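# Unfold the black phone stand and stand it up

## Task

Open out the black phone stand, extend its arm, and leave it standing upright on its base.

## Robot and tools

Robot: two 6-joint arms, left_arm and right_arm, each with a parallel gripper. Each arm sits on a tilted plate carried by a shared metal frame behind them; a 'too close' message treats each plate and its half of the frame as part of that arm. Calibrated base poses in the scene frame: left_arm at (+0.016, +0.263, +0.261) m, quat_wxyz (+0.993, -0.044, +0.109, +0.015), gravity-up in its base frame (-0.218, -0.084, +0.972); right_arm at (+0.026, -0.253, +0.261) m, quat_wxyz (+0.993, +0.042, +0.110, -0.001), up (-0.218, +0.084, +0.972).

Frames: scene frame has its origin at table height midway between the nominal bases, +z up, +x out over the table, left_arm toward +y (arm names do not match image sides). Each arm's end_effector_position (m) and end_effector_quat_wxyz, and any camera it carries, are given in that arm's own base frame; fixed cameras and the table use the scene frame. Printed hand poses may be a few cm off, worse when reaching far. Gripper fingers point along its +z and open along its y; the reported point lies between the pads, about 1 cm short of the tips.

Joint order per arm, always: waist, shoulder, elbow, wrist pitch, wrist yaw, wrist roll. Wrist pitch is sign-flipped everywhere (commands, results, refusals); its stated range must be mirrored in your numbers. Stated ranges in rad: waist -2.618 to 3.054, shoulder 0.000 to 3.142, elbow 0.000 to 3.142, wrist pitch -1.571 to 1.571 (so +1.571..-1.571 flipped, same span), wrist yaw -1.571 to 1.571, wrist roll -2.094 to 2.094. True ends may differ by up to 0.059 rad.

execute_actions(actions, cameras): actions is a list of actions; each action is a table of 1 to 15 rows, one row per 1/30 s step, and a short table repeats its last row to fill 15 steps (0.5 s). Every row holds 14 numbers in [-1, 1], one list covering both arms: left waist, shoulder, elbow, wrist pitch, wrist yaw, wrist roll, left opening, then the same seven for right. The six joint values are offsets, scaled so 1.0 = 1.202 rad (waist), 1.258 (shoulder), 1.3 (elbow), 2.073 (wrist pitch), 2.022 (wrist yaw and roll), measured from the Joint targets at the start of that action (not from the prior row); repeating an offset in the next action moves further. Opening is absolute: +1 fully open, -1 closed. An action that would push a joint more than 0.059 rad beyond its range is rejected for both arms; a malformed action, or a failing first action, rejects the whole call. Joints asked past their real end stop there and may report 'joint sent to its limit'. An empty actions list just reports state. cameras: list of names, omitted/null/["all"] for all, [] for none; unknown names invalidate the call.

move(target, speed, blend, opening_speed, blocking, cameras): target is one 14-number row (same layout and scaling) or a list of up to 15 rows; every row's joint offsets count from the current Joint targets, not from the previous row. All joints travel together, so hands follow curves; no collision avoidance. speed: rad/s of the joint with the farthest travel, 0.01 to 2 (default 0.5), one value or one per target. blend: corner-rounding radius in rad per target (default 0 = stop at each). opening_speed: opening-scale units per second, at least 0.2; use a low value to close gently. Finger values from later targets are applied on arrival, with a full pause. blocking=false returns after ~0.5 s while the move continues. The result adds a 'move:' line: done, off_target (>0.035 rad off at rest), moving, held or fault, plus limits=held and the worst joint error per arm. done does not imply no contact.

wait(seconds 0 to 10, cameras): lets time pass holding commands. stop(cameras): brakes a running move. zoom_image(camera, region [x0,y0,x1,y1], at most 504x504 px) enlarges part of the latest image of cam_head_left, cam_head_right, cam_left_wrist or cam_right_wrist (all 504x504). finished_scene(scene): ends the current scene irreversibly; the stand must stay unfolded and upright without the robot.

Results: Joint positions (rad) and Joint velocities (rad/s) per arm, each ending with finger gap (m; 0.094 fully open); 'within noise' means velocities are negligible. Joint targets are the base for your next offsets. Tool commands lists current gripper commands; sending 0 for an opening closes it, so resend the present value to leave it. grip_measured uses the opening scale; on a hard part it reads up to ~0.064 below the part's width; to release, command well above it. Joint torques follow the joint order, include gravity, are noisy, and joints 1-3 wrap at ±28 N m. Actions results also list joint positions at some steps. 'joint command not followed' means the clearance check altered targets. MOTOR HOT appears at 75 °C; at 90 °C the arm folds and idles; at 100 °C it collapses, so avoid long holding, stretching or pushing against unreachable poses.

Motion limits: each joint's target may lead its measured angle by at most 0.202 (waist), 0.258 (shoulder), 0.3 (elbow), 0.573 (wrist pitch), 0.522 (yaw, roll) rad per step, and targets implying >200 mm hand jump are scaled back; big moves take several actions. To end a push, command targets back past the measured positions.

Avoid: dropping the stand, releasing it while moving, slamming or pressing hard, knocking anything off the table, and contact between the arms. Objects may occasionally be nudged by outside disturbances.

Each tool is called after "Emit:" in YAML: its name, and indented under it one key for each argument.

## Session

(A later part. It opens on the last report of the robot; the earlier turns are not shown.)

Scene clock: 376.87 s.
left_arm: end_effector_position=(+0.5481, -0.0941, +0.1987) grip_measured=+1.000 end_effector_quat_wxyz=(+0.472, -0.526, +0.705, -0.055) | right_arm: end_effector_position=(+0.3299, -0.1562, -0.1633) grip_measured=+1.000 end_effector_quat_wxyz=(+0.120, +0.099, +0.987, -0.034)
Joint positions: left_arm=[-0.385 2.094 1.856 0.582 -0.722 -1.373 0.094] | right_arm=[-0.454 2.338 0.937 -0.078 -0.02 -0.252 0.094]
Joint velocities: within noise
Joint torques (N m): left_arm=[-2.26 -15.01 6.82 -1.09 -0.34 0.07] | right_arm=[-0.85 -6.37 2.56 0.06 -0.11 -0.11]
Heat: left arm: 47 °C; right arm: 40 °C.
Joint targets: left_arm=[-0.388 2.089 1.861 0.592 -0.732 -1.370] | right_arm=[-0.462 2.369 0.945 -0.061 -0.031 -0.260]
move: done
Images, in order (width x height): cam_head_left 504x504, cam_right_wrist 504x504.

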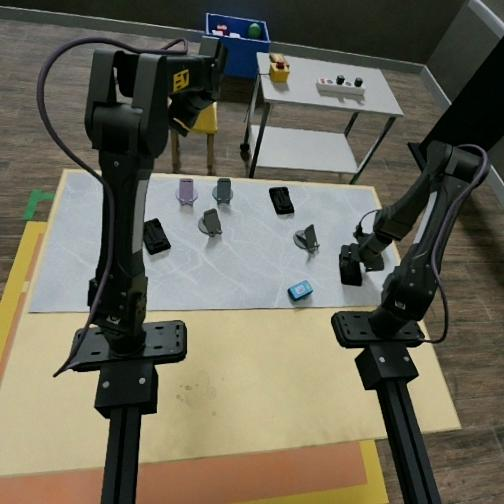

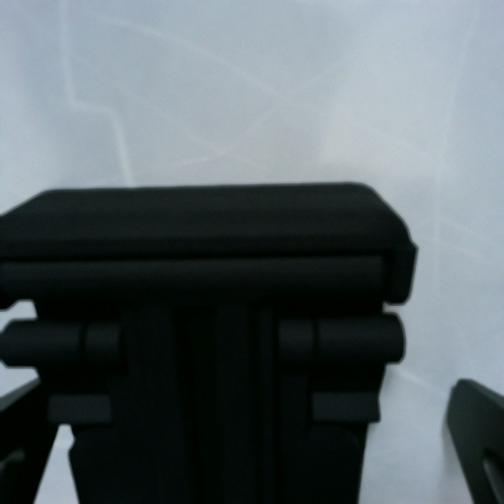

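Emit:
move:
  target: [0,0,0,0,0,0,1, 0.038,0,0,0,0,0.022,1]
  speed: 0.2
  cameras: ["cam_head_left","cam_right_wrist"]

Scene clock: 403.77 s.
left_arm: end_effector_position=(+0.5481, -0.0941, +0.1987) grip_measured=+1.000 end_effector_quat_wxyz=(+0.472, -0.526, +0.705, -0.055) | right_arm: end_effector_position=(+0.3351, -0.1439, -0.1634) grip_measured=+1.000 end_effector_quat_wxyz=(+0.121, +0.095, +0.988, -0.029)
Joint positions: left_arm=[-0.385 2.094 1.856 0.582 -0.722 -1.373 0.094] | right_arm=[-0.419 2.338 0.937 -0.077 -0.022 -0.224 0.094]
Joint velocities: within noise
Joint torques (N m): left_arm=[-2.3 -15.31 6.74 -1.15 -0.36 0.06] | right_arm=[0.17 -6.31 2.37 0.04 -0.08 0.06]
Heat: left arm: 48 °C; right arm: 40 °C.
Joint targets: left_arm=[-0.388 2.089 1.861 0.592 -0.732 -1.370] | right_arm=[-0.416 2.369 0.945 -0.061 -0.031 -0.215]
move: done
Images, in order (width x height): cam_head_left 504x504, cam_right_wrist 504x504.

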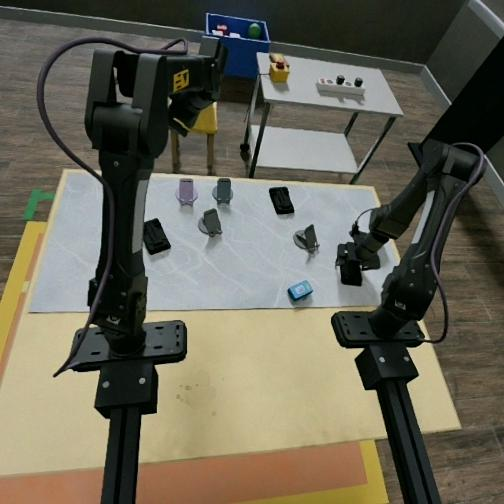

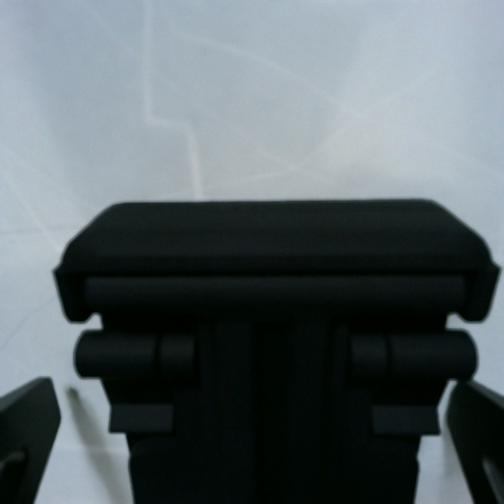

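Emit:
move:
  target: [0,0,0,0,0,0,1, 0,0,0,0,0,0,0.3]
  opening_speed: 0.4
  cameras: ["cam_right_wrist"]

Scene clock: 411.77 s.
left_arm: end_effector_position=(+0.5481, -0.0941, +0.1987) grip_measured=+1.000 end_effector_quat_wxyz=(+0.472, -0.526, +0.705, -0.055) | right_arm: end_effector_position=(+0.3351, -0.1439, -0.1634) grip_measured=+0.482 end_effector_quat_wxyz=(+0.121, +0.096, +0.988, -0.029)
Joint positions: left_arm=[-0.385 2.094 1.856 0.582 -0.722 -1.373 0.094] | right_arm=[-0.419 2.338 0.937 -0.077 -0.022 -0.223 0.07]
Joint velocities: within noise
Joint torques (N m): left_arm=[-2.28 -15.25 6.72 -1.12 -0.34 0] | right_arm=[0.21 -6.27 2.43 0.03 -0.11 0.06]
Heat: left arm: 48 °C; right arm: 40 °C.
Joint targets: left_arm=[-0.388 2.089 1.861 0.592 -0.732 -1.370] | right_arm=[-0.416 2.369 0.945 -0.061 -0.031 -0.216]
move: done
Images, in order (width x height): cam_right_wrist 504x504.

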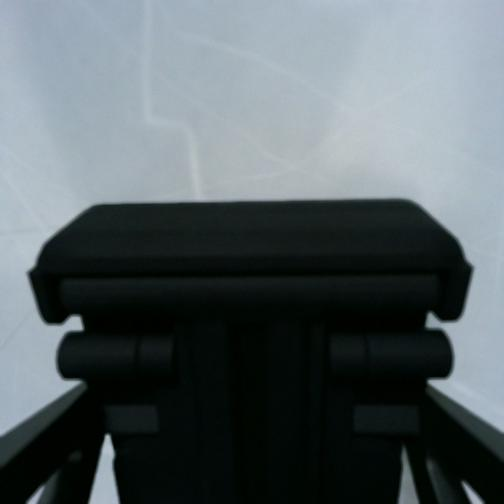

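Emit:
move:
  target:
    - [0,0,0,0,0,0,1, 0,-0.369,-0.077,0.15,0,0,0.3]
    - [0,0,0,0,0,0,1, 0.999,0.0127,0.427,0.316,0.119,-0.244,0.3]
  speed: [0.4,0.7]
  blend: 0.1

Scene clock: 451.83 s.
left_arm: end_effector_position=(+0.5481, -0.0941, +0.1987) grip_measured=+1.000 end_effector_quat_wxyz=(+0.472, -0.526, +0.705, -0.055) | right_arm: end_effector_position=(+0.3333, +0.2855, -0.0876) grip_measured=+0.481 end_effector_quat_wxyz=(+0.063, -0.669, +0.734, -0.100)
Joint positions: left_arm=[-0.385 2.094 1.856 0.582 -0.722 -1.373 0.094] | right_arm=[0.789 2.354 1.476 0.575 0.205 -0.7 0.07]
Joint velocities: within noise
Joint torques (N m): left_arm=[-2.22 -15.16 6.76 -1.08 -0.33 0.03] | right_arm=[2.04 -8.49 7.6 0.01 0.08 -0.12]
Heat: left arm: 49 °C; right arm: 40 °C.
Joint targets: left_arm=[-0.388 2.089 1.861 0.592 -0.732 -1.370] | right_arm=[0.785 2.385 1.500 0.594 0.210 -0.709]
move: done

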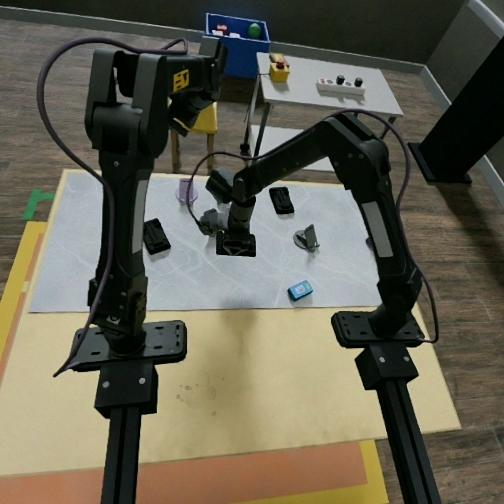

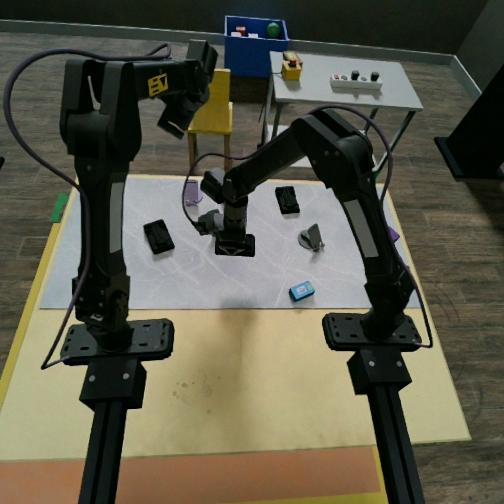

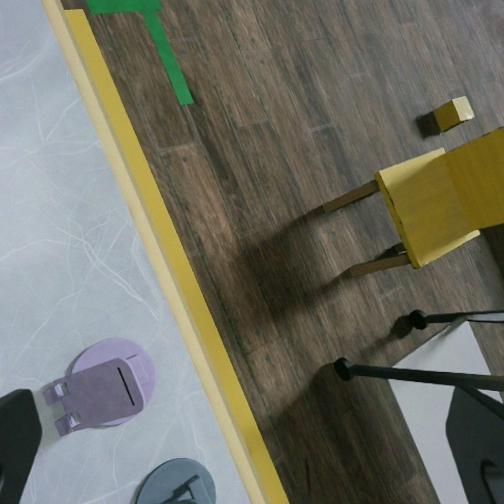

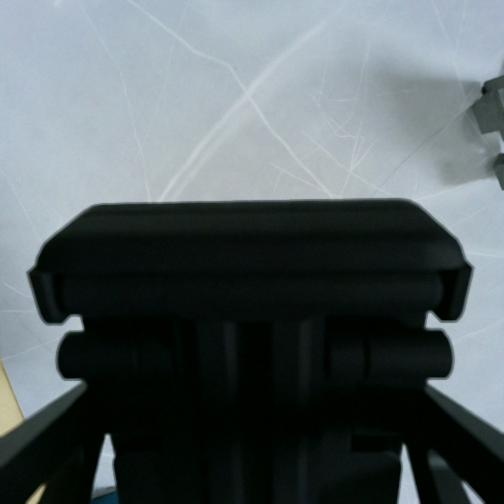

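Emit:
move:
  target: [0,0,0,0,0,0,1, 0.021,0.245,0.100,-0.092,0.003,-0.042,0.3]
  speed: 0.3

Scene clock: 467.30 s.
left_arm: end_effector_position=(+0.5481, -0.0941, +0.1987) grip_measured=+1.000 end_effector_quat_wxyz=(+0.472, -0.526, +0.705, -0.055) | right_arm: end_effector_position=(+0.3400, +0.2951, -0.1884) grip_measured=+0.481 end_effector_quat_wxyz=(-0.046, +0.703, -0.702, +0.105)
Joint positions: left_arm=[-0.385 2.094 1.856 0.582 -0.722 -1.373 0.094] | right_arm=[0.796 2.666 1.606 0.42 0.212 -0.786 0.07]
Joint velocities: within noise
Joint torques (N m): left_arm=[-2.32 -15.17 6.71 -1.09 -0.39 0.01] | right_arm=[3.77 -9.28 6.65 -0.21 0.06 -0.16]
Heat: left arm: 49 °C; right arm: 42 °C.
Joint targets: left_arm=[-0.388 2.089 1.861 0.592 -0.732 -1.370] | right_arm=[0.810 2.694 1.630 0.403 0.216 -0.794]
move: done

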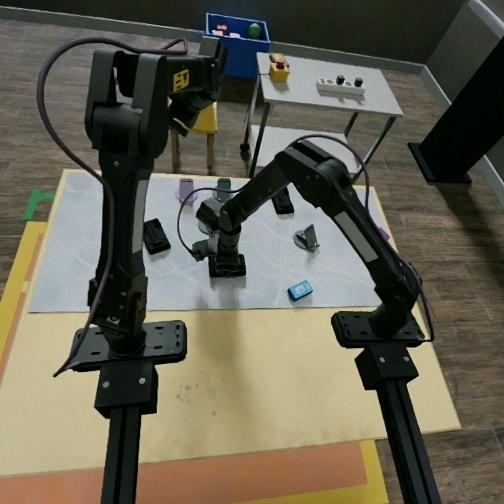

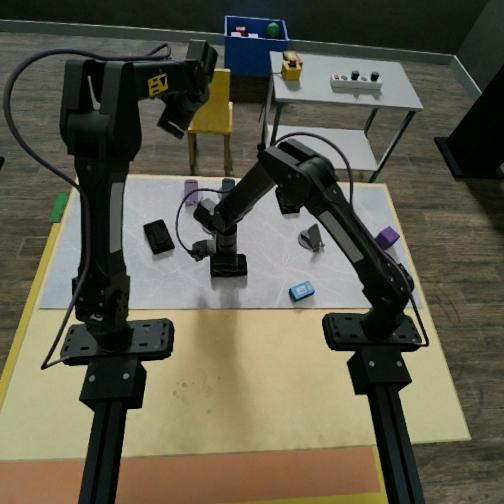

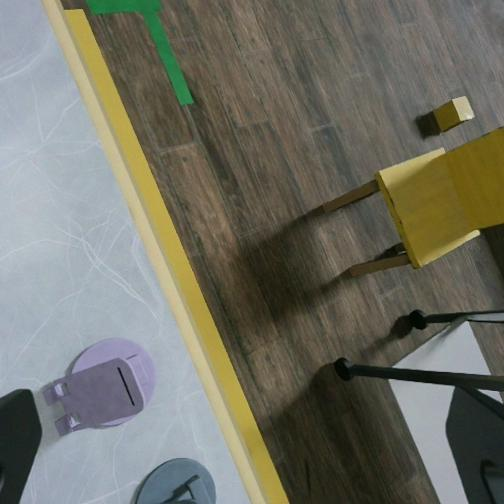

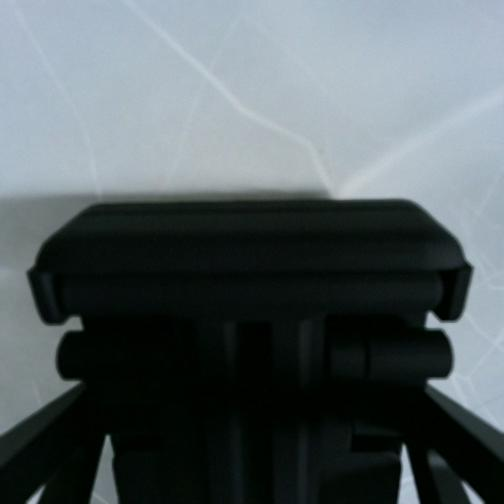

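Emit:
move:
  target: [0,0,0,0,0,0,1, 0,0.0255,0.0126,-0.0075,0,0,0.3]
  speed: 0.2
  cameras: ["cam_right_wrist"]

Scene clock: 476.33 s.
left_arm: end_effector_position=(+0.5481, -0.0941, +0.1987) grip_measured=+1.000 end_effector_quat_wxyz=(+0.472, -0.526, +0.705, -0.055) | right_arm: end_effector_position=(+0.3425, +0.2975, -0.1960) grip_measured=+0.481 end_effector_quat_wxyz=(-0.049, +0.703, -0.702, +0.106)
Joint positions: left_arm=[-0.385 2.094 1.856 0.582 -0.722 -1.373 0.094] | right_arm=[0.796 2.693 1.625 0.405 0.212 -0.786 0.07]
Joint velocities: within noise
Joint torques (N m): left_arm=[-2.47 -15.19 6.67 -1.09 -0.32 0.05] | right_arm=[3.73 -8.96 6.37 -0.21 0.08 -0.1]
Heat: left arm: 49 °C; right arm: 41 °C.
Joint targets: left_arm=[-0.388 2.089 1.861 0.592 -0.732 -1.370] | right_arm=[0.810 2.726 1.647 0.388 0.216 -0.794]
move: done
Images, in order (width x height): cam_right_wrist 504x504.

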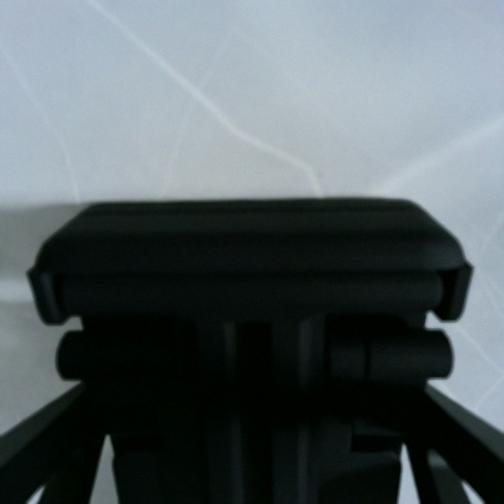

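Emit:
move:
  target: [0,0,0,0,0,0,1, 0,0.009,0.004,-0.003,0,0,0.3]
  speed: 0.2
  cameras: ["cam_right_wrist","cam_head_left"]

Scene clock: 480.43 s.
left_arm: end_effector_position=(+0.5481, -0.0941, +0.1987) grip_measured=+1.000 end_effector_quat_wxyz=(+0.472, -0.526, +0.705, -0.055) | right_arm: end_effector_position=(+0.3439, +0.2990, -0.1967) grip_measured=+0.481 end_effector_quat_wxyz=(-0.052, +0.702, -0.702, +0.106)
Joint positions: left_arm=[-0.385 2.094 1.856 0.582 -0.722 -1.373 0.094] | right_arm=[0.796 2.697 1.63 0.4 0.212 -0.787 0.07]
Joint velocities: within noise
Joint torques (N m): left_arm=[-2.17 -15.19 6.75 -1.13 -0.32 0.11] | right_arm=[3.85 -8.51 6.38 -0.3 0.09 -0.13]
Heat: left arm: 49 °C; right arm: 41 °C.
Joint targets: left_arm=[-0.388 2.089 1.861 0.592 -0.732 -1.370] | right_arm=[0.810 2.737 1.652 0.381 0.216 -0.794]
move: off_target (right_arm); right_arm: the shoulder is farthest, 0.040 rad from its target
Images, in order (width x height): cam_head_left 504x504, cam_right_wrist 504x504.

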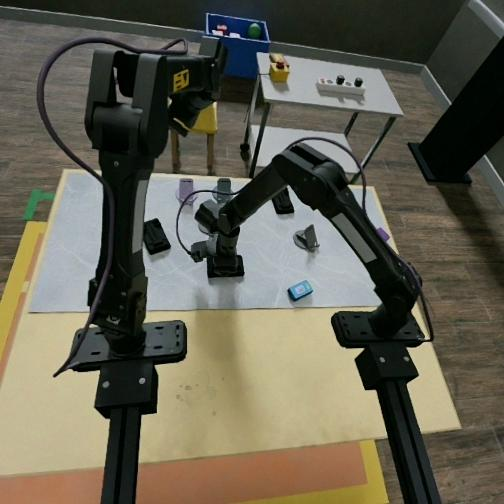

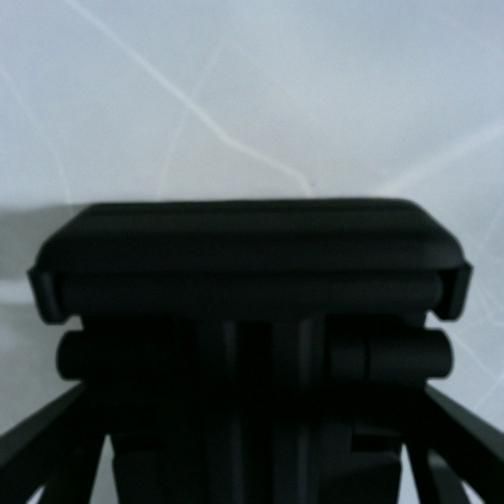

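Emit:
move:
  target: [0,0,0,0,0,0,1, 0,-0.009,-0.004,0.003,0,0,0.8]
  speed: 0.2
  opening_speed: 0.5
  cameras: ["cam_right_wrist","cam_head_left"]

Scene clock: 484.73 s.
left_arm: end_effector_position=(+0.5481, -0.0941, +0.1987) grip_measured=+1.000 end_effector_quat_wxyz=(+0.472, -0.526, +0.705, -0.055) | right_arm: end_effector_position=(+0.3439, +0.2990, -0.1967) grip_measured=+0.797 end_effector_quat_wxyz=(-0.052, +0.702, -0.702, +0.106)
Joint positions: left_arm=[-0.385 2.094 1.856 0.582 -0.722 -1.373 0.094] | right_arm=[0.796 2.697 1.63 0.4 0.212 -0.787 0.084]
Joint velocities: within noise
Joint torques (N m): left_arm=[-2.14 -15.27 6.65 -1.09 -0.36 0.02] | right_arm=[3.79 -9.24 6.05 -0.21 0.05 -0.09]
Heat: left arm: 50 °C; right arm: 41 °C.
Joint targets: left_arm=[-0.388 2.089 1.861 0.592 -0.732 -1.370] | right_arm=[0.810 2.725 1.646 0.388 0.216 -0.794]
move: done
Images, in order (width x height): cam_head_left 504x504, cam_right_wrist 504x504.

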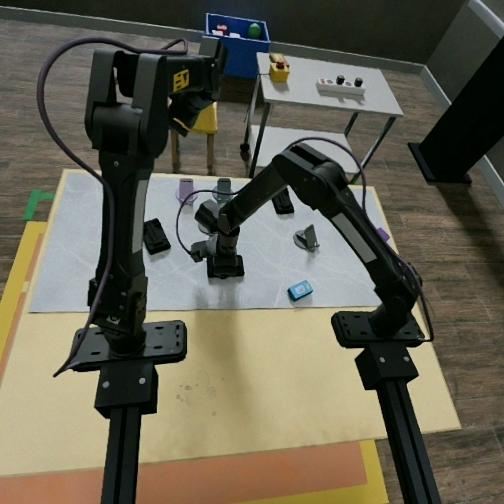

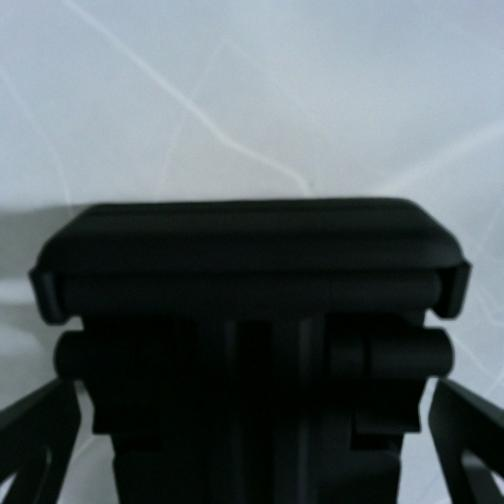

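Emit:
move:
  target: [0,0,0,0,0,0,1, -0.0416,-0.220,-0.1815,0.0227,-0.003,-0.0143,1]
  speed: 0.3
  opening_speed: 1
  cameras: ["cam_right_wrist","cam_head_left"]

Emit:
zoom_image:
  camera: "cam_head_left"
  region: [190, 230, 270, 300]

Scene clock: 517.10 s.
left_arm: end_effector_position=(+0.5481, -0.0941, +0.1987) grip_measured=+1.000 end_effector_quat_wxyz=(+0.472, -0.526, +0.705, -0.055) | right_arm: end_effector_position=(+0.3322, +0.2684, -0.1467) grip_measured=+0.997 end_effector_quat_wxyz=(-0.046, +0.702, -0.703, +0.107)
Joint positions: left_arm=[-0.385 2.094 1.856 0.582 -0.722 -1.373 0.094] | right_arm=[0.765 2.483 1.426 0.416 0.213 -0.814 0.094]
Joint velocities: within noise
Joint torques (N m): left_arm=[-2.07 -15.15 6.69 -1.14 -0.33 0.01] | right_arm=[1.99 -13.07 3.11 0.12 -0.02 -0.11]
Heat: left arm: 50 °C; right arm: 44 °C.
Joint targets: left_arm=[-0.388 2.089 1.861 0.592 -0.732 -1.370] | right_arm=[0.760 2.449 1.411 0.435 0.210 -0.823]
move: done
Images, in order (width x height): cam_head_left 504x504, cam_right_wrist 504x504.

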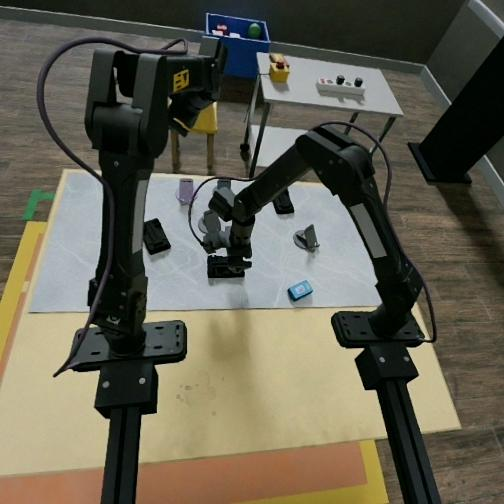

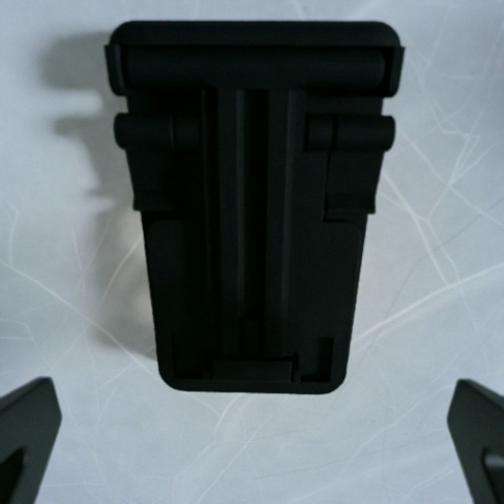

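Scaled by 6.300 from the camera's 504x504 image, which has a finer 720x720 frame.

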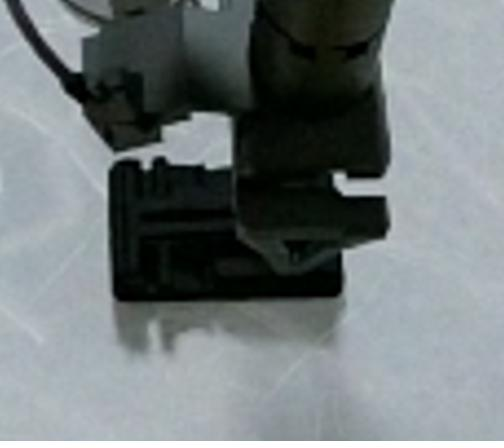

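Emit:
zoom_image:
  camera: "cam_right_wrist"
  region: [90, 10, 260, 230]

Emit:
zoom_image:
  camera: "cam_right_wrist"
  region: [140, 200, 370, 410]

Scaled by 2.291 from the camera's 504x504 image, which has a finer 720x720 frame.

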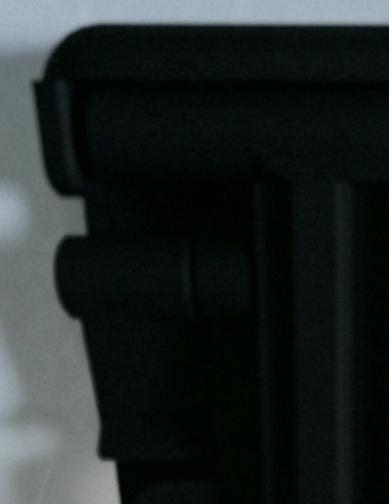

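Scaled by 2.191 from the camera's 504x504 image, which has a finer 720x720 frame.

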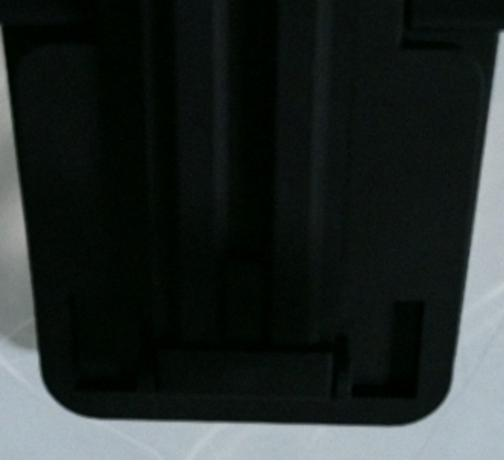

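Emit:
move:
  target: [0,0,0,0,0,0,1, -0.424,-0.278,0,0.169,0,0,1]
  speed: 0.7
  cameras: ["cam_head_left"]

Emit:
move:
  target: [-0.088,0.463,0.072,0.277,0.392,0.441,1, 0,0,0,0,0,0,1]
  speed: 0.7
  cameras: ["cam_head_left","cam_left_wrist"]

Scene clock: 585.00 s.
left_arm: end_effector_position=(+0.5481, -0.0941, +0.1987) grip_measured=+1.000 end_effector_quat_wxyz=(+0.472, -0.526, +0.705, -0.055) | right_arm: end_effector_position=(+0.4063, +0.0616, -0.0116) grip_measured=+0.997 end_effector_quat_wxyz=(+0.019, -0.496, +0.860, -0.118)
Joint positions: left_arm=[-0.385 2.094 1.856 0.582 -0.722 -1.373 0.094] | right_arm=[0.241 2.122 1.421 0.766 0.217 -0.816 0.094]
Joint velocities: within noise
Joint torques (N m): left_arm=[-2.1 -15.25 6.57 -1.14 -0.38 0.01] | right_arm=[2.1 -11.85 4.63 0.32 0.01 -0.1]
Heat: left arm: 52 °C; right arm: 59 °C.
Joint targets: left_arm=[-0.388 2.089 1.861 0.592 -0.732 -1.370] | right_arm=[0.250 2.099 1.411 0.785 0.210 -0.823]
move: done
Images, in order (width x height): cam_head_left 504x504.

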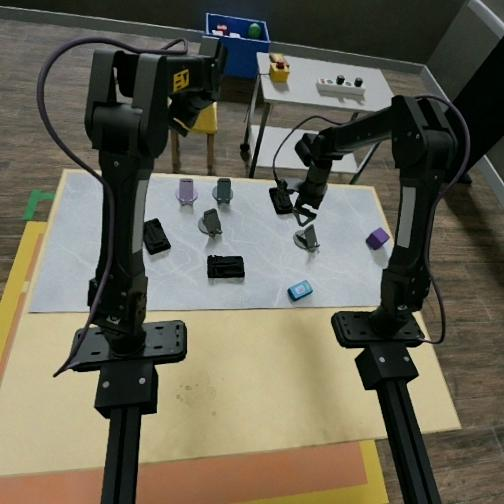

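Scene clock: 587.13 s.
left_arm: end_effector_position=(+0.3528, -0.1942, -0.1120) grip_measured=+1.000 end_effector_quat_wxyz=(-0.146, -0.004, +0.988, +0.048) | right_arm: end_effector_position=(+0.4061, +0.0615, -0.0116) grip_measured=+0.997 end_effector_quat_wxyz=(+0.018, -0.496, +0.860, -0.118)
Joint positions: left_arm=[-0.483 2.658 1.938 1.155 0.051 -0.484 0.094] | right_arm=[0.241 2.122 1.421 0.767 0.217 -0.816 0.094]
Joint velocities: within noise
Joint torques (N m): left_arm=[-3.56 -14.17 5.33 0.91 0.2 0.1] | right_arm=[2.06 -11.78 4.67 0.27 -0.02 -0.12]
Heat: left arm: 52 °C; right arm: 58 °C.
Joint targets: left_arm=[-0.494 2.671 1.955 1.166 0.060 -0.478] | right_arm=[0.250 2.099 1.411 0.785 0.210 -0.823]
move: done
Images, in order (width x height): cam_head_left 504x504, cam_left_wrist 504x504.

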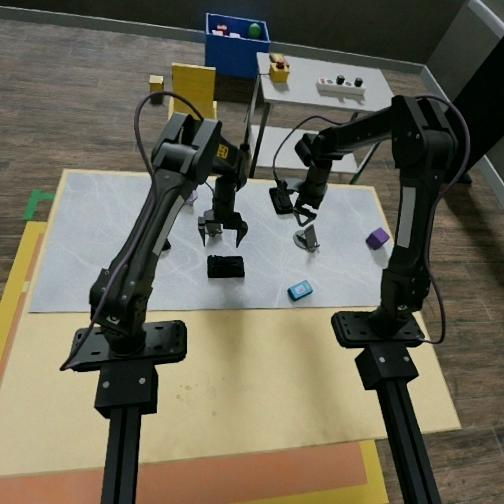

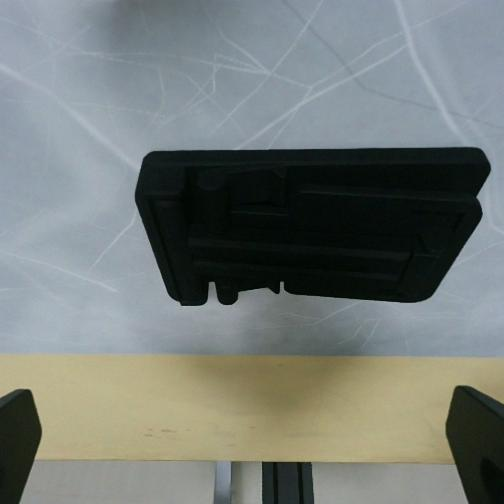

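Emit:
zoom_image:
  camera: "cam_left_wrist"
  region: [120, 130, 320, 320]

Emit:
zoom_image:
  camera: "cam_left_wrist"
  region: [310, 130, 510, 320]

Scaled by 2.520 from the camera's 504x504 image, which has a finer 720x720 frame.

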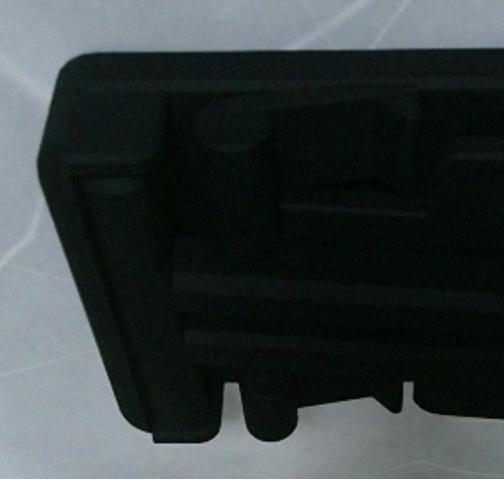

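Invalid region (310, 130, 510, 320): it reaches outside that camera's 504x504 image.

Emit:
zoom_image:
  camera: "cam_left_wrist"
  region: [320, 130, 504, 310]

Scaled by 2.739 from the camera's 504x504 image, which has a finer 720x720 frame.

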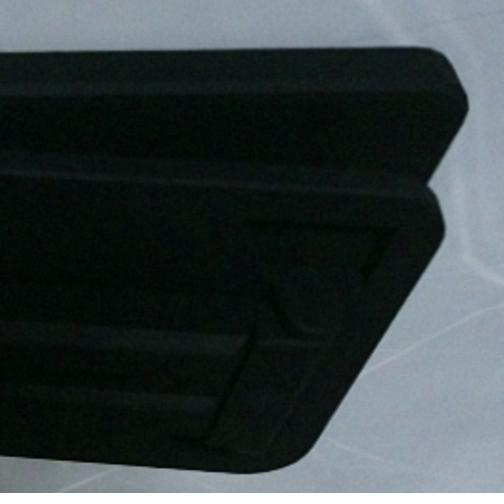

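Emit:
move:
  target:
    - [0.245,-0.295,-0.427,-0.321,0.168,0.533,1, 0,0,0,0,0,0,1]
    - [0.440,-0.167,-0.79,-0.619,0.3195,1.0,1, 0,0,0,0,0,0,1]
  speed: 0.8
  blend: 0.2
  cameras: ["cam_head_left","cam_left_wrist"]

Scene clock: 630.63 s.
left_arm: end_effector_position=(+0.3339, -0.1016, -0.1583) grip_measured=+1.000 end_effector_quat_wxyz=(+0.291, +0.663, +0.665, -0.181) | right_arm: end_effector_position=(+0.4060, +0.0615, -0.0116) grip_measured=+0.997 end_effector_quat_wxyz=(+0.018, -0.496, +0.860, -0.118)
Joint positions: left_arm=[0.03 2.443 0.93 -0.109 0.683 1.538 0.094] | right_arm=[0.241 2.122 1.421 0.767 0.217 -0.816 0.094]
Joint velocities: within noise
Joint torques (N m): left_arm=[-0.28 -9.22 0.79 -0.15 0.59 0.04] | right_arm=[2.14 -11.75 4.64 0.26 0.01 -0.11]
Heat: left arm: 59 °C; right arm: 47 °C.
Joint targets: left_arm=[0.035 2.461 0.928 -0.117 0.706 1.544] | right_arm=[0.250 2.099 1.411 0.785 0.210 -0.823]
move: done
Images, in order (width x height): cam_head_left 504x504, cam_left_wrist 504x504.

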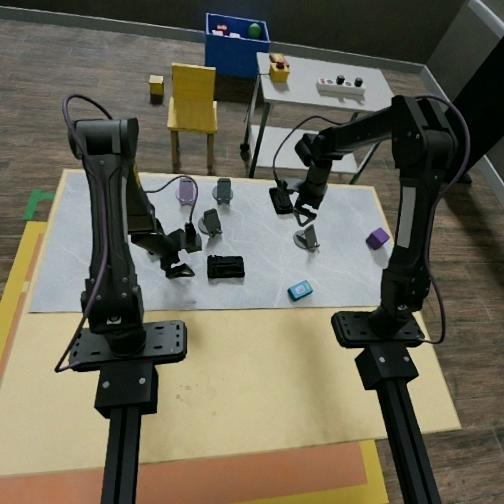

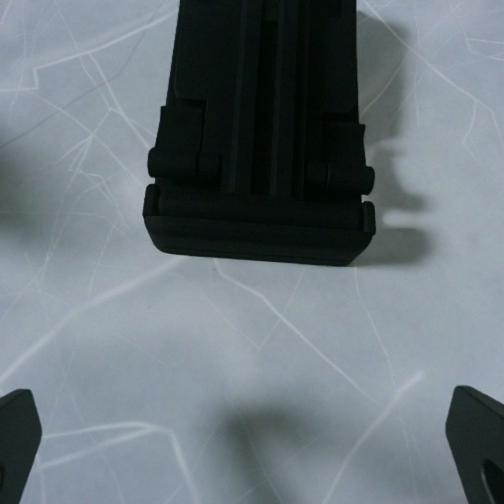

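Emit:
move:
  target: [-0.057,0.0,0.02,-0.0434,0,0.022,1, 0,0,0,0,0,0,1]
  speed: 0.4
  cameras: ["cam_left_wrist"]

Scene clock: 647.93 s.
left_arm: end_effector_position=(+0.3544, -0.1216, -0.1516) grip_measured=+1.000 end_effector_quat_wxyz=(+0.326, +0.705, +0.613, -0.146) | right_arm: end_effector_position=(+0.4060, +0.0615, -0.0116) grip_measured=+0.997 end_effector_quat_wxyz=(+0.018, -0.496, +0.860, -0.118)
Joint positions: left_arm=[-0.027 2.443 0.949 -0.201 0.685 1.583 0.094] | right_arm=[0.241 2.122 1.421 0.767 0.217 -0.816 0.094]
Joint velocities: within noise
Joint torques (N m): left_arm=[-1.62 -9.63 1.61 -0.41 0.59 0.11] | right_arm=[2.1 -11.85 4.59 0.27 -0.01 -0.11]
Heat: left arm: 55 °C; right arm: 47 °C.
Joint targets: left_arm=[-0.034 2.461 0.954 -0.207 0.706 1.588] | right_arm=[0.250 2.099 1.411 0.785 0.210 -0.823]
move: done
Images, in order (width x height): cam_left_wrist 504x504.

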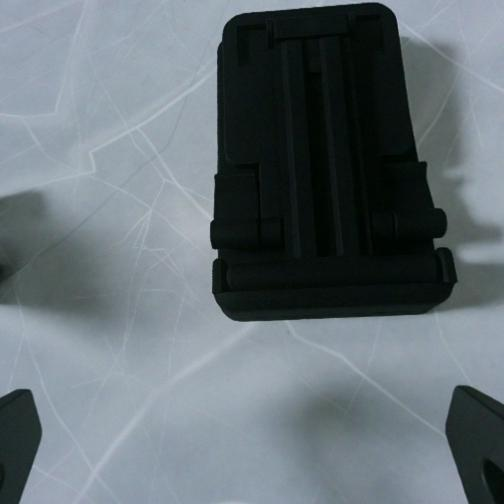

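Emit:
move:
  target: [0.02,0.0,-0.047,0.0275,0.0045,0.011,1, 0,0,0,0,0,0,1]
  speed: 0.3
  cameras: ["cam_left_wrist"]

Scene clock: 660.07 s.
left_arm: end_effector_position=(+0.3263, -0.1181, -0.1586) grip_measured=+1.000 end_effector_quat_wxyz=(+0.305, +0.701, +0.621, -0.172) | right_arm: end_effector_position=(+0.4060, +0.0615, -0.0116) grip_measured=+0.997 end_effector_quat_wxyz=(+0.018, -0.496, +0.860, -0.118)
Joint positions: left_arm=[-0.016 2.443 0.897 -0.17 0.693 1.605 0.094] | right_arm=[0.241 2.122 1.421 0.767 0.217 -0.816 0.094]
Joint velocities: within noise
Joint torques (N m): left_arm=[-0.55 -9.25 0.5 0.06 0.6 0.03] | right_arm=[2.15 -11.82 4.68 0.28 -0.03 -0.09]
Heat: left arm: 54 °C; right arm: 47 °C.
Joint targets: left_arm=[-0.010 2.461 0.893 -0.150 0.715 1.611] | right_arm=[0.250 2.099 1.411 0.785 0.210 -0.823]
move: done
Images, in order (width x height): cam_left_wrist 504x504.

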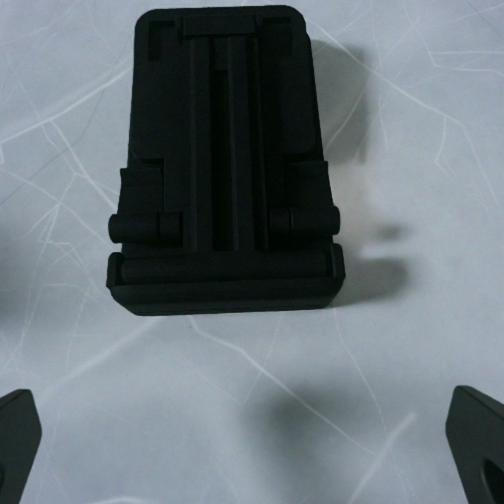

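Emit:
move:
  target: [-0.103,0.095,0.068,-0.082,-0.015,-0.076,1, 0,0,0,0,0,0,1]
  speed: 0.25
  cameras: ["cam_left_wrist","cam_head_left"]

Scene clock: 680.03 s.
left_arm: end_effector_position=(+0.3428, -0.1550, -0.1810) grip_measured=+1.000 end_effector_quat_wxyz=(+0.315, +0.700, +0.618, -0.170) | right_arm: end_effector_position=(+0.4060, +0.0615, -0.0116) grip_measured=+0.997 end_effector_quat_wxyz=(+0.018, -0.496, +0.860, -0.118)
Joint positions: left_arm=[-0.126 2.557 0.975 -0.313 0.678 1.463 0.094] | right_arm=[0.241 2.122 1.421 0.767 0.217 -0.816 0.094]
Joint velocities: within noise
Joint torques (N m): left_arm=[-2.09 -9.31 1.51 -0.46 0.41 -0.04] | right_arm=[2.19 -11.7 4.75 0.29 0 -0.12]
Heat: left arm: 52 °C; right arm: 47 °C.
Joint targets: left_arm=[-0.133 2.580 0.981 -0.320 0.685 1.457] | right_arm=[0.250 2.099 1.411 0.785 0.210 -0.823]
move: done
Images, in order (width x height): cam_head_left 504x504, cam_left_wrist 504x504.

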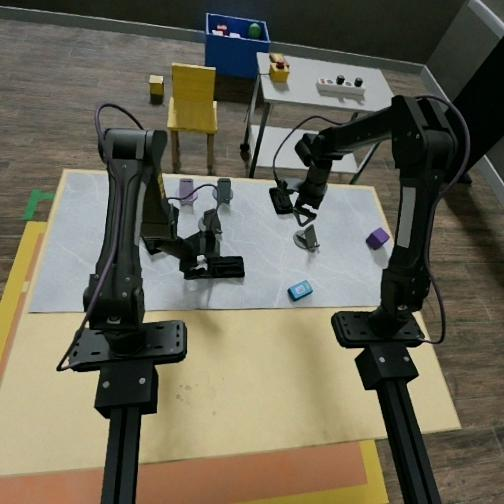

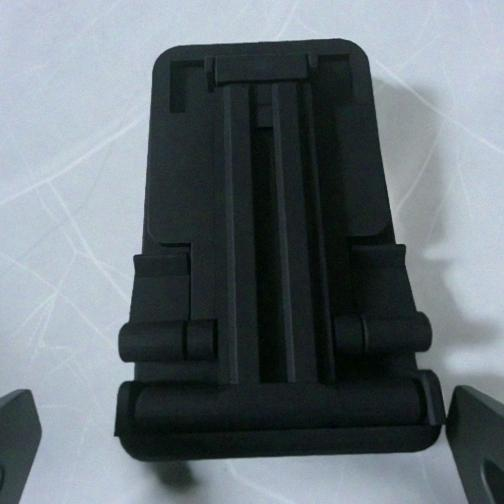

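Emit:
move:
  target:
    - [0,0,-0.039,-0.017,0,0,1, 0,0,0,0,0,0,1]
    - [0,0.022,-0.025,-0.02,0,0,1, 0,0,0,0,0,0,1]
  speed: 0.2
  cameras: ["cam_left_wrist","cam_head_left"]

Scene clock: 687.13 s.
left_arm: end_effector_position=(+0.3275, -0.1529, -0.1921) grip_measured=+1.000 end_effector_quat_wxyz=(+0.307, +0.699, +0.622, -0.176) | right_arm: end_effector_position=(+0.4060, +0.0615, -0.0116) grip_measured=+0.997 end_effector_quat_wxyz=(+0.018, -0.496, +0.860, -0.118)
Joint positions: left_arm=[-0.126 2.587 0.943 -0.354 0.677 1.462 0.094] | right_arm=[0.241 2.122 1.421 0.767 0.217 -0.816 0.094]
Joint velocities: within noise
Joint torques (N m): left_arm=[-1.94 -8.96 1.05 -0.4 0.47 0.01] | right_arm=[2.07 -11.75 4.78 0.25 -0.01 -0.1]
Heat: left arm: 52 °C; right arm: 47 °C.
Joint targets: left_arm=[-0.133 2.608 0.949 -0.361 0.685 1.457] | right_arm=[0.250 2.099 1.411 0.785 0.210 -0.823]
move: done
Images, in order (width x height): cam_head_left 504x504, cam_left_wrist 504x504.

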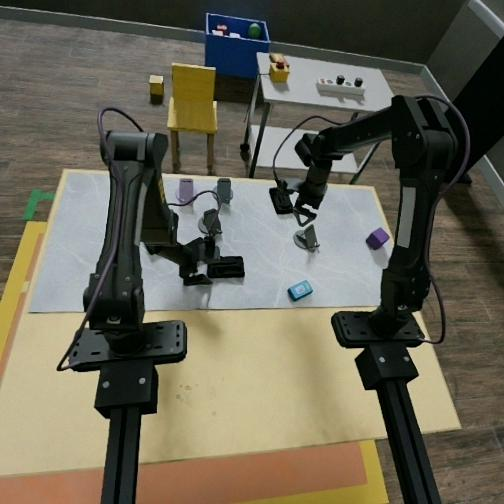

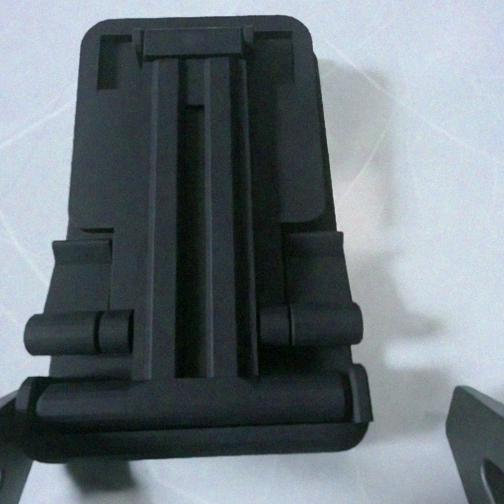

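Emit:
move:
  target: [0,0,0.032,0.027,0,0,1, 0,0,0,0,0,0,1]
  speed: 0.2
  cameras: ["cam_left_wrist","cam_head_left"]

Scene clock: 695.90 s.
left_arm: end_effector_position=(+0.3412, -0.1547, -0.1892) grip_measured=+1.000 end_effector_quat_wxyz=(+0.313, +0.700, +0.619, -0.172) | right_arm: end_effector_position=(+0.4060, +0.0615, -0.0116) grip_measured=+0.997 end_effector_quat_wxyz=(+0.018, -0.496, +0.860, -0.118)
Joint positions: left_arm=[-0.126 2.587 0.986 -0.326 0.677 1.462 0.094] | right_arm=[0.241 2.122 1.421 0.767 0.217 -0.816 0.094]
Joint velocities: within noise
Joint torques (N m): left_arm=[-2 -9.37 0.98 -0.15 0.45 -0.04] | right_arm=[2.22 -11.73 4.68 0.24 -0.02 -0.09]
Heat: left arm: 51 °C; right arm: 47 °C.
Joint targets: left_arm=[-0.133 2.608 0.990 -0.305 0.685 1.457] | right_arm=[0.250 2.099 1.411 0.785 0.210 -0.823]
move: done
Images, in order (width x height): cam_head_left 504x504, cam_left_wrist 504x504.

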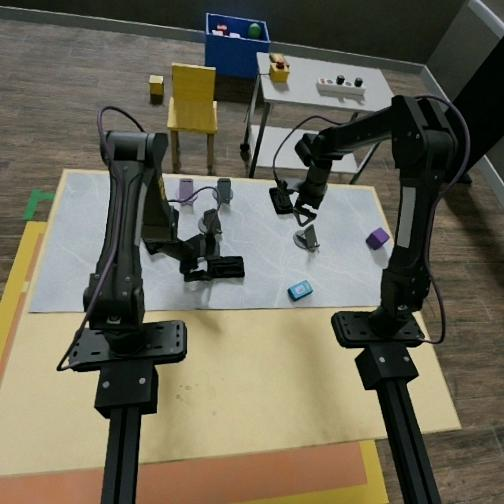

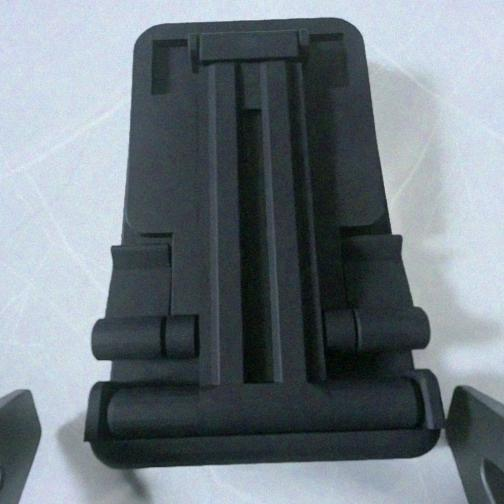

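Emit:
move:
  target: [0,0,0,0,0,0,0.4, 0,0,0,0,0,0,1]
  opening_speed: 0.4
  cameras: ["cam_left_wrist"]

Scene clock: 702.10 s.
left_arm: end_effector_position=(+0.3403, -0.1545, -0.1895) grip_measured=+0.474 end_effector_quat_wxyz=(+0.311, +0.699, +0.620, -0.173) | right_arm: end_effector_position=(+0.4060, +0.0615, -0.0116) grip_measured=+0.997 end_effector_quat_wxyz=(+0.018, -0.496, +0.860, -0.118)
Joint positions: left_arm=[-0.126 2.587 0.986 -0.322 0.677 1.462 0.069] | right_arm=[0.241 2.122 1.421 0.767 0.217 -0.816 0.094]
Joint velocities: within noise
Joint torques (N m): left_arm=[-1.95 -9.17 1.03 -0.23 0.47 0] | right_arm=[2.1 -11.75 4.67 0.25 -0.02 -0.1]
Heat: left arm: 50 °C; right arm: 47 °C.
Joint targets: left_arm=[-0.133 2.608 0.990 -0.305 0.685 1.457] | right_arm=[0.250 2.099 1.411 0.785 0.210 -0.823]
move: done
Images, in order (width x height): cam_left_wrist 504x504.

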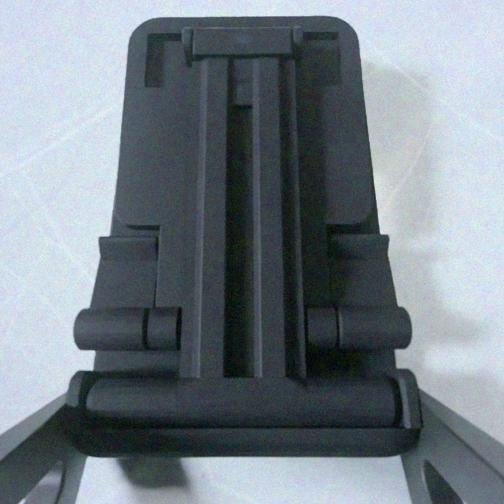

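Emit:
move:
  target: [0,0,0,0,0,0,0.4, 0.1147,0.2505,-0.3845,-0.579,-0.3844,-0.1525,1]
  speed: 0.7

Scene clock: 730.63 s.
left_arm: end_effector_position=(+0.3403, -0.1545, -0.1895) grip_measured=+0.473 end_effector_quat_wxyz=(+0.311, +0.699, +0.620, -0.173) | right_arm: end_effector_position=(+0.3412, +0.2365, -0.1332) grip_measured=+0.997 end_effector_quat_wxyz=(-0.318, +0.686, -0.636, -0.155)
Joint positions: left_arm=[-0.126 2.587 0.986 -0.322 0.677 1.462 0.069] | right_arm=[0.38 2.387 0.918 -0.403 -0.543 -1.123 0.094]
Joint velocities: within noise
Joint torques (N m): left_arm=[-2.11 -9.18 0.99 -0.2 0.42 -0.01] | right_arm=[2.35 -7.01 1.62 -0.77 -0.66 -0.12]
Heat: left arm: 49 °C; right arm: 48 °C.
Joint targets: left_arm=[-0.133 2.608 0.990 -0.305 0.685 1.457] | right_arm=[0.389 2.414 0.911 -0.415 -0.567 -1.131]
move: done

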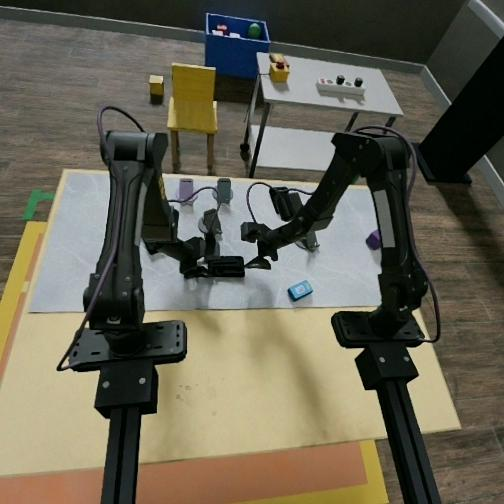

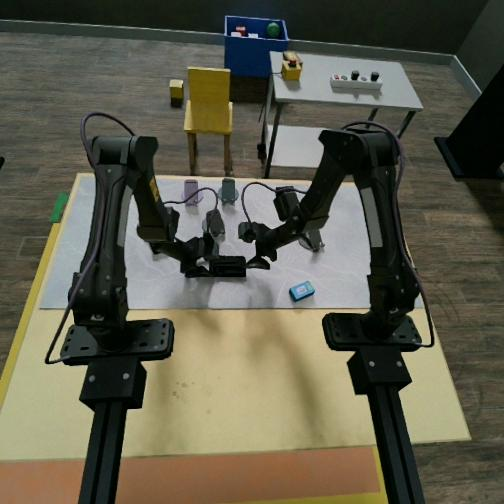

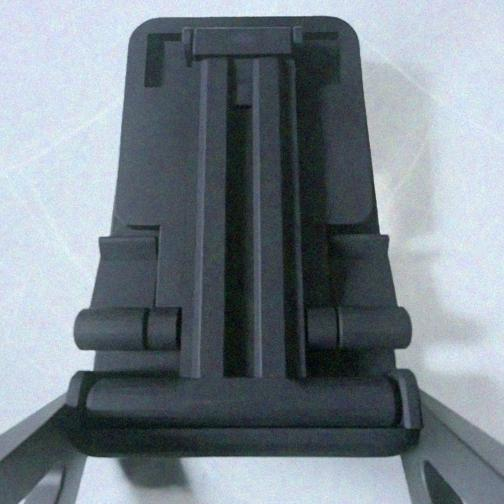

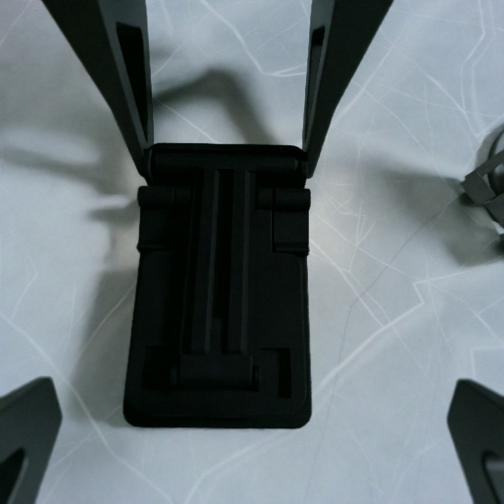

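Emit:
move:
  target:
    - [0,0,0,0,0,0,0.4, 0.0067,0.0207,-0.005,-0.006,-0.0114,-0.0035,1]
    - [0,0,0,0,0,0,0.4, 0.0067,0.09,0.043,-0.024,-0.0114,-0.0035,1]
  speed: 0.25
  cameras: ["cam_right_wrist"]

Scene clock: 749.83 s.
left_arm: end_effector_position=(+0.3403, -0.1545, -0.1895) grip_measured=+0.473 end_effector_quat_wxyz=(+0.311, +0.699, +0.620, -0.173) | right_arm: end_effector_position=(+0.3349, +0.2404, -0.1614) grip_measured=+0.997 end_effector_quat_wxyz=(-0.312, +0.689, -0.631, -0.169)
Joint positions: left_arm=[-0.126 2.587 0.986 -0.322 0.677 1.462 0.069] | right_arm=[0.386 2.497 0.957 -0.452 -0.567 -1.13 0.094]
Joint velocities: within noise
Joint torques (N m): left_arm=[-2.24 -9.47 1.17 -0.2 0.44 -0.05] | right_arm=[2.4 -6.74 2.62 -0.72 -0.69 -0.12]
Heat: left arm: 48 °C; right arm: 46 °C.
Joint targets: left_arm=[-0.133 2.608 0.990 -0.305 0.685 1.457] | right_arm=[0.396 2.528 0.967 -0.465 -0.591 -1.138]
move: done
Images, in order (width x height): cam_right_wrist 504x504.

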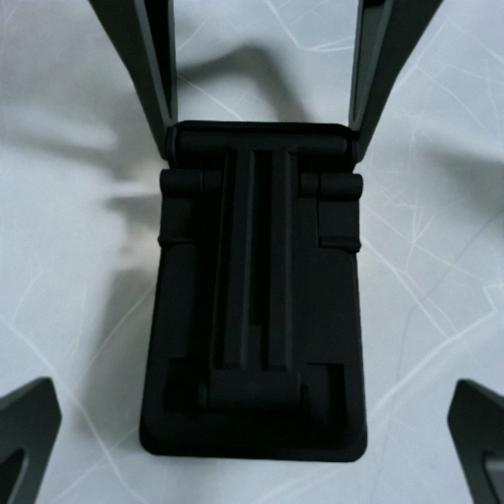

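Emit:
move:
  target: [0,0,0,0,0,0,0.4, 0,0.0708,0.0485,-0.018,0,0,1]
  speed: 0.2
  cameras: ["cam_right_wrist","cam_left_wrist"]

Scene clock: 759.30 s.
left_arm: end_effector_position=(+0.3403, -0.1545, -0.1895) grip_measured=+0.473 end_effector_quat_wxyz=(+0.311, +0.699, +0.620, -0.173) | right_arm: end_effector_position=(+0.3431, +0.2439, -0.1809) grip_measured=+0.997 end_effector_quat_wxyz=(-0.317, +0.690, -0.629, -0.168)
Joint positions: left_arm=[-0.126 2.587 0.986 -0.322 0.677 1.462 0.069] | right_arm=[0.386 2.585 1.019 -0.49 -0.568 -1.13 0.094]
Joint velocities: within noise
Joint torques (N m): left_arm=[-1.95 -9.22 1.03 -0.22 0.48 -0.07] | right_arm=[2.5 -6.76 2.67 -0.73 -0.67 -0.12]
Heat: left arm: 48 °C; right arm: 45 °C.
Joint targets: left_arm=[-0.133 2.608 0.990 -0.305 0.685 1.457] | right_arm=[0.396 2.616 1.030 -0.502 -0.591 -1.138]
move: done
Images, in order (width x height): cam_left_wrist 504x504, cam_right_wrist 504x504.

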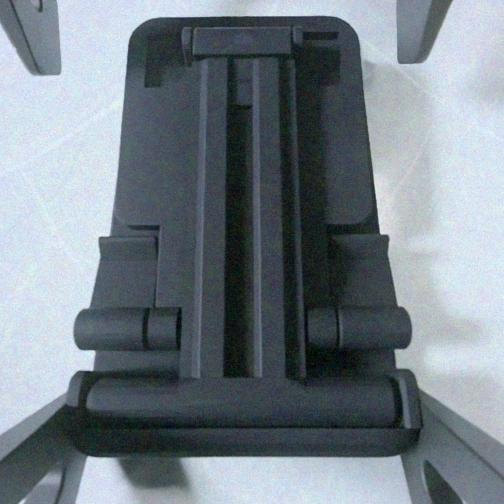

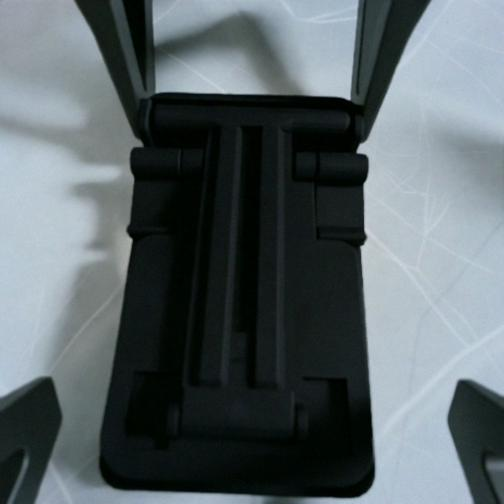

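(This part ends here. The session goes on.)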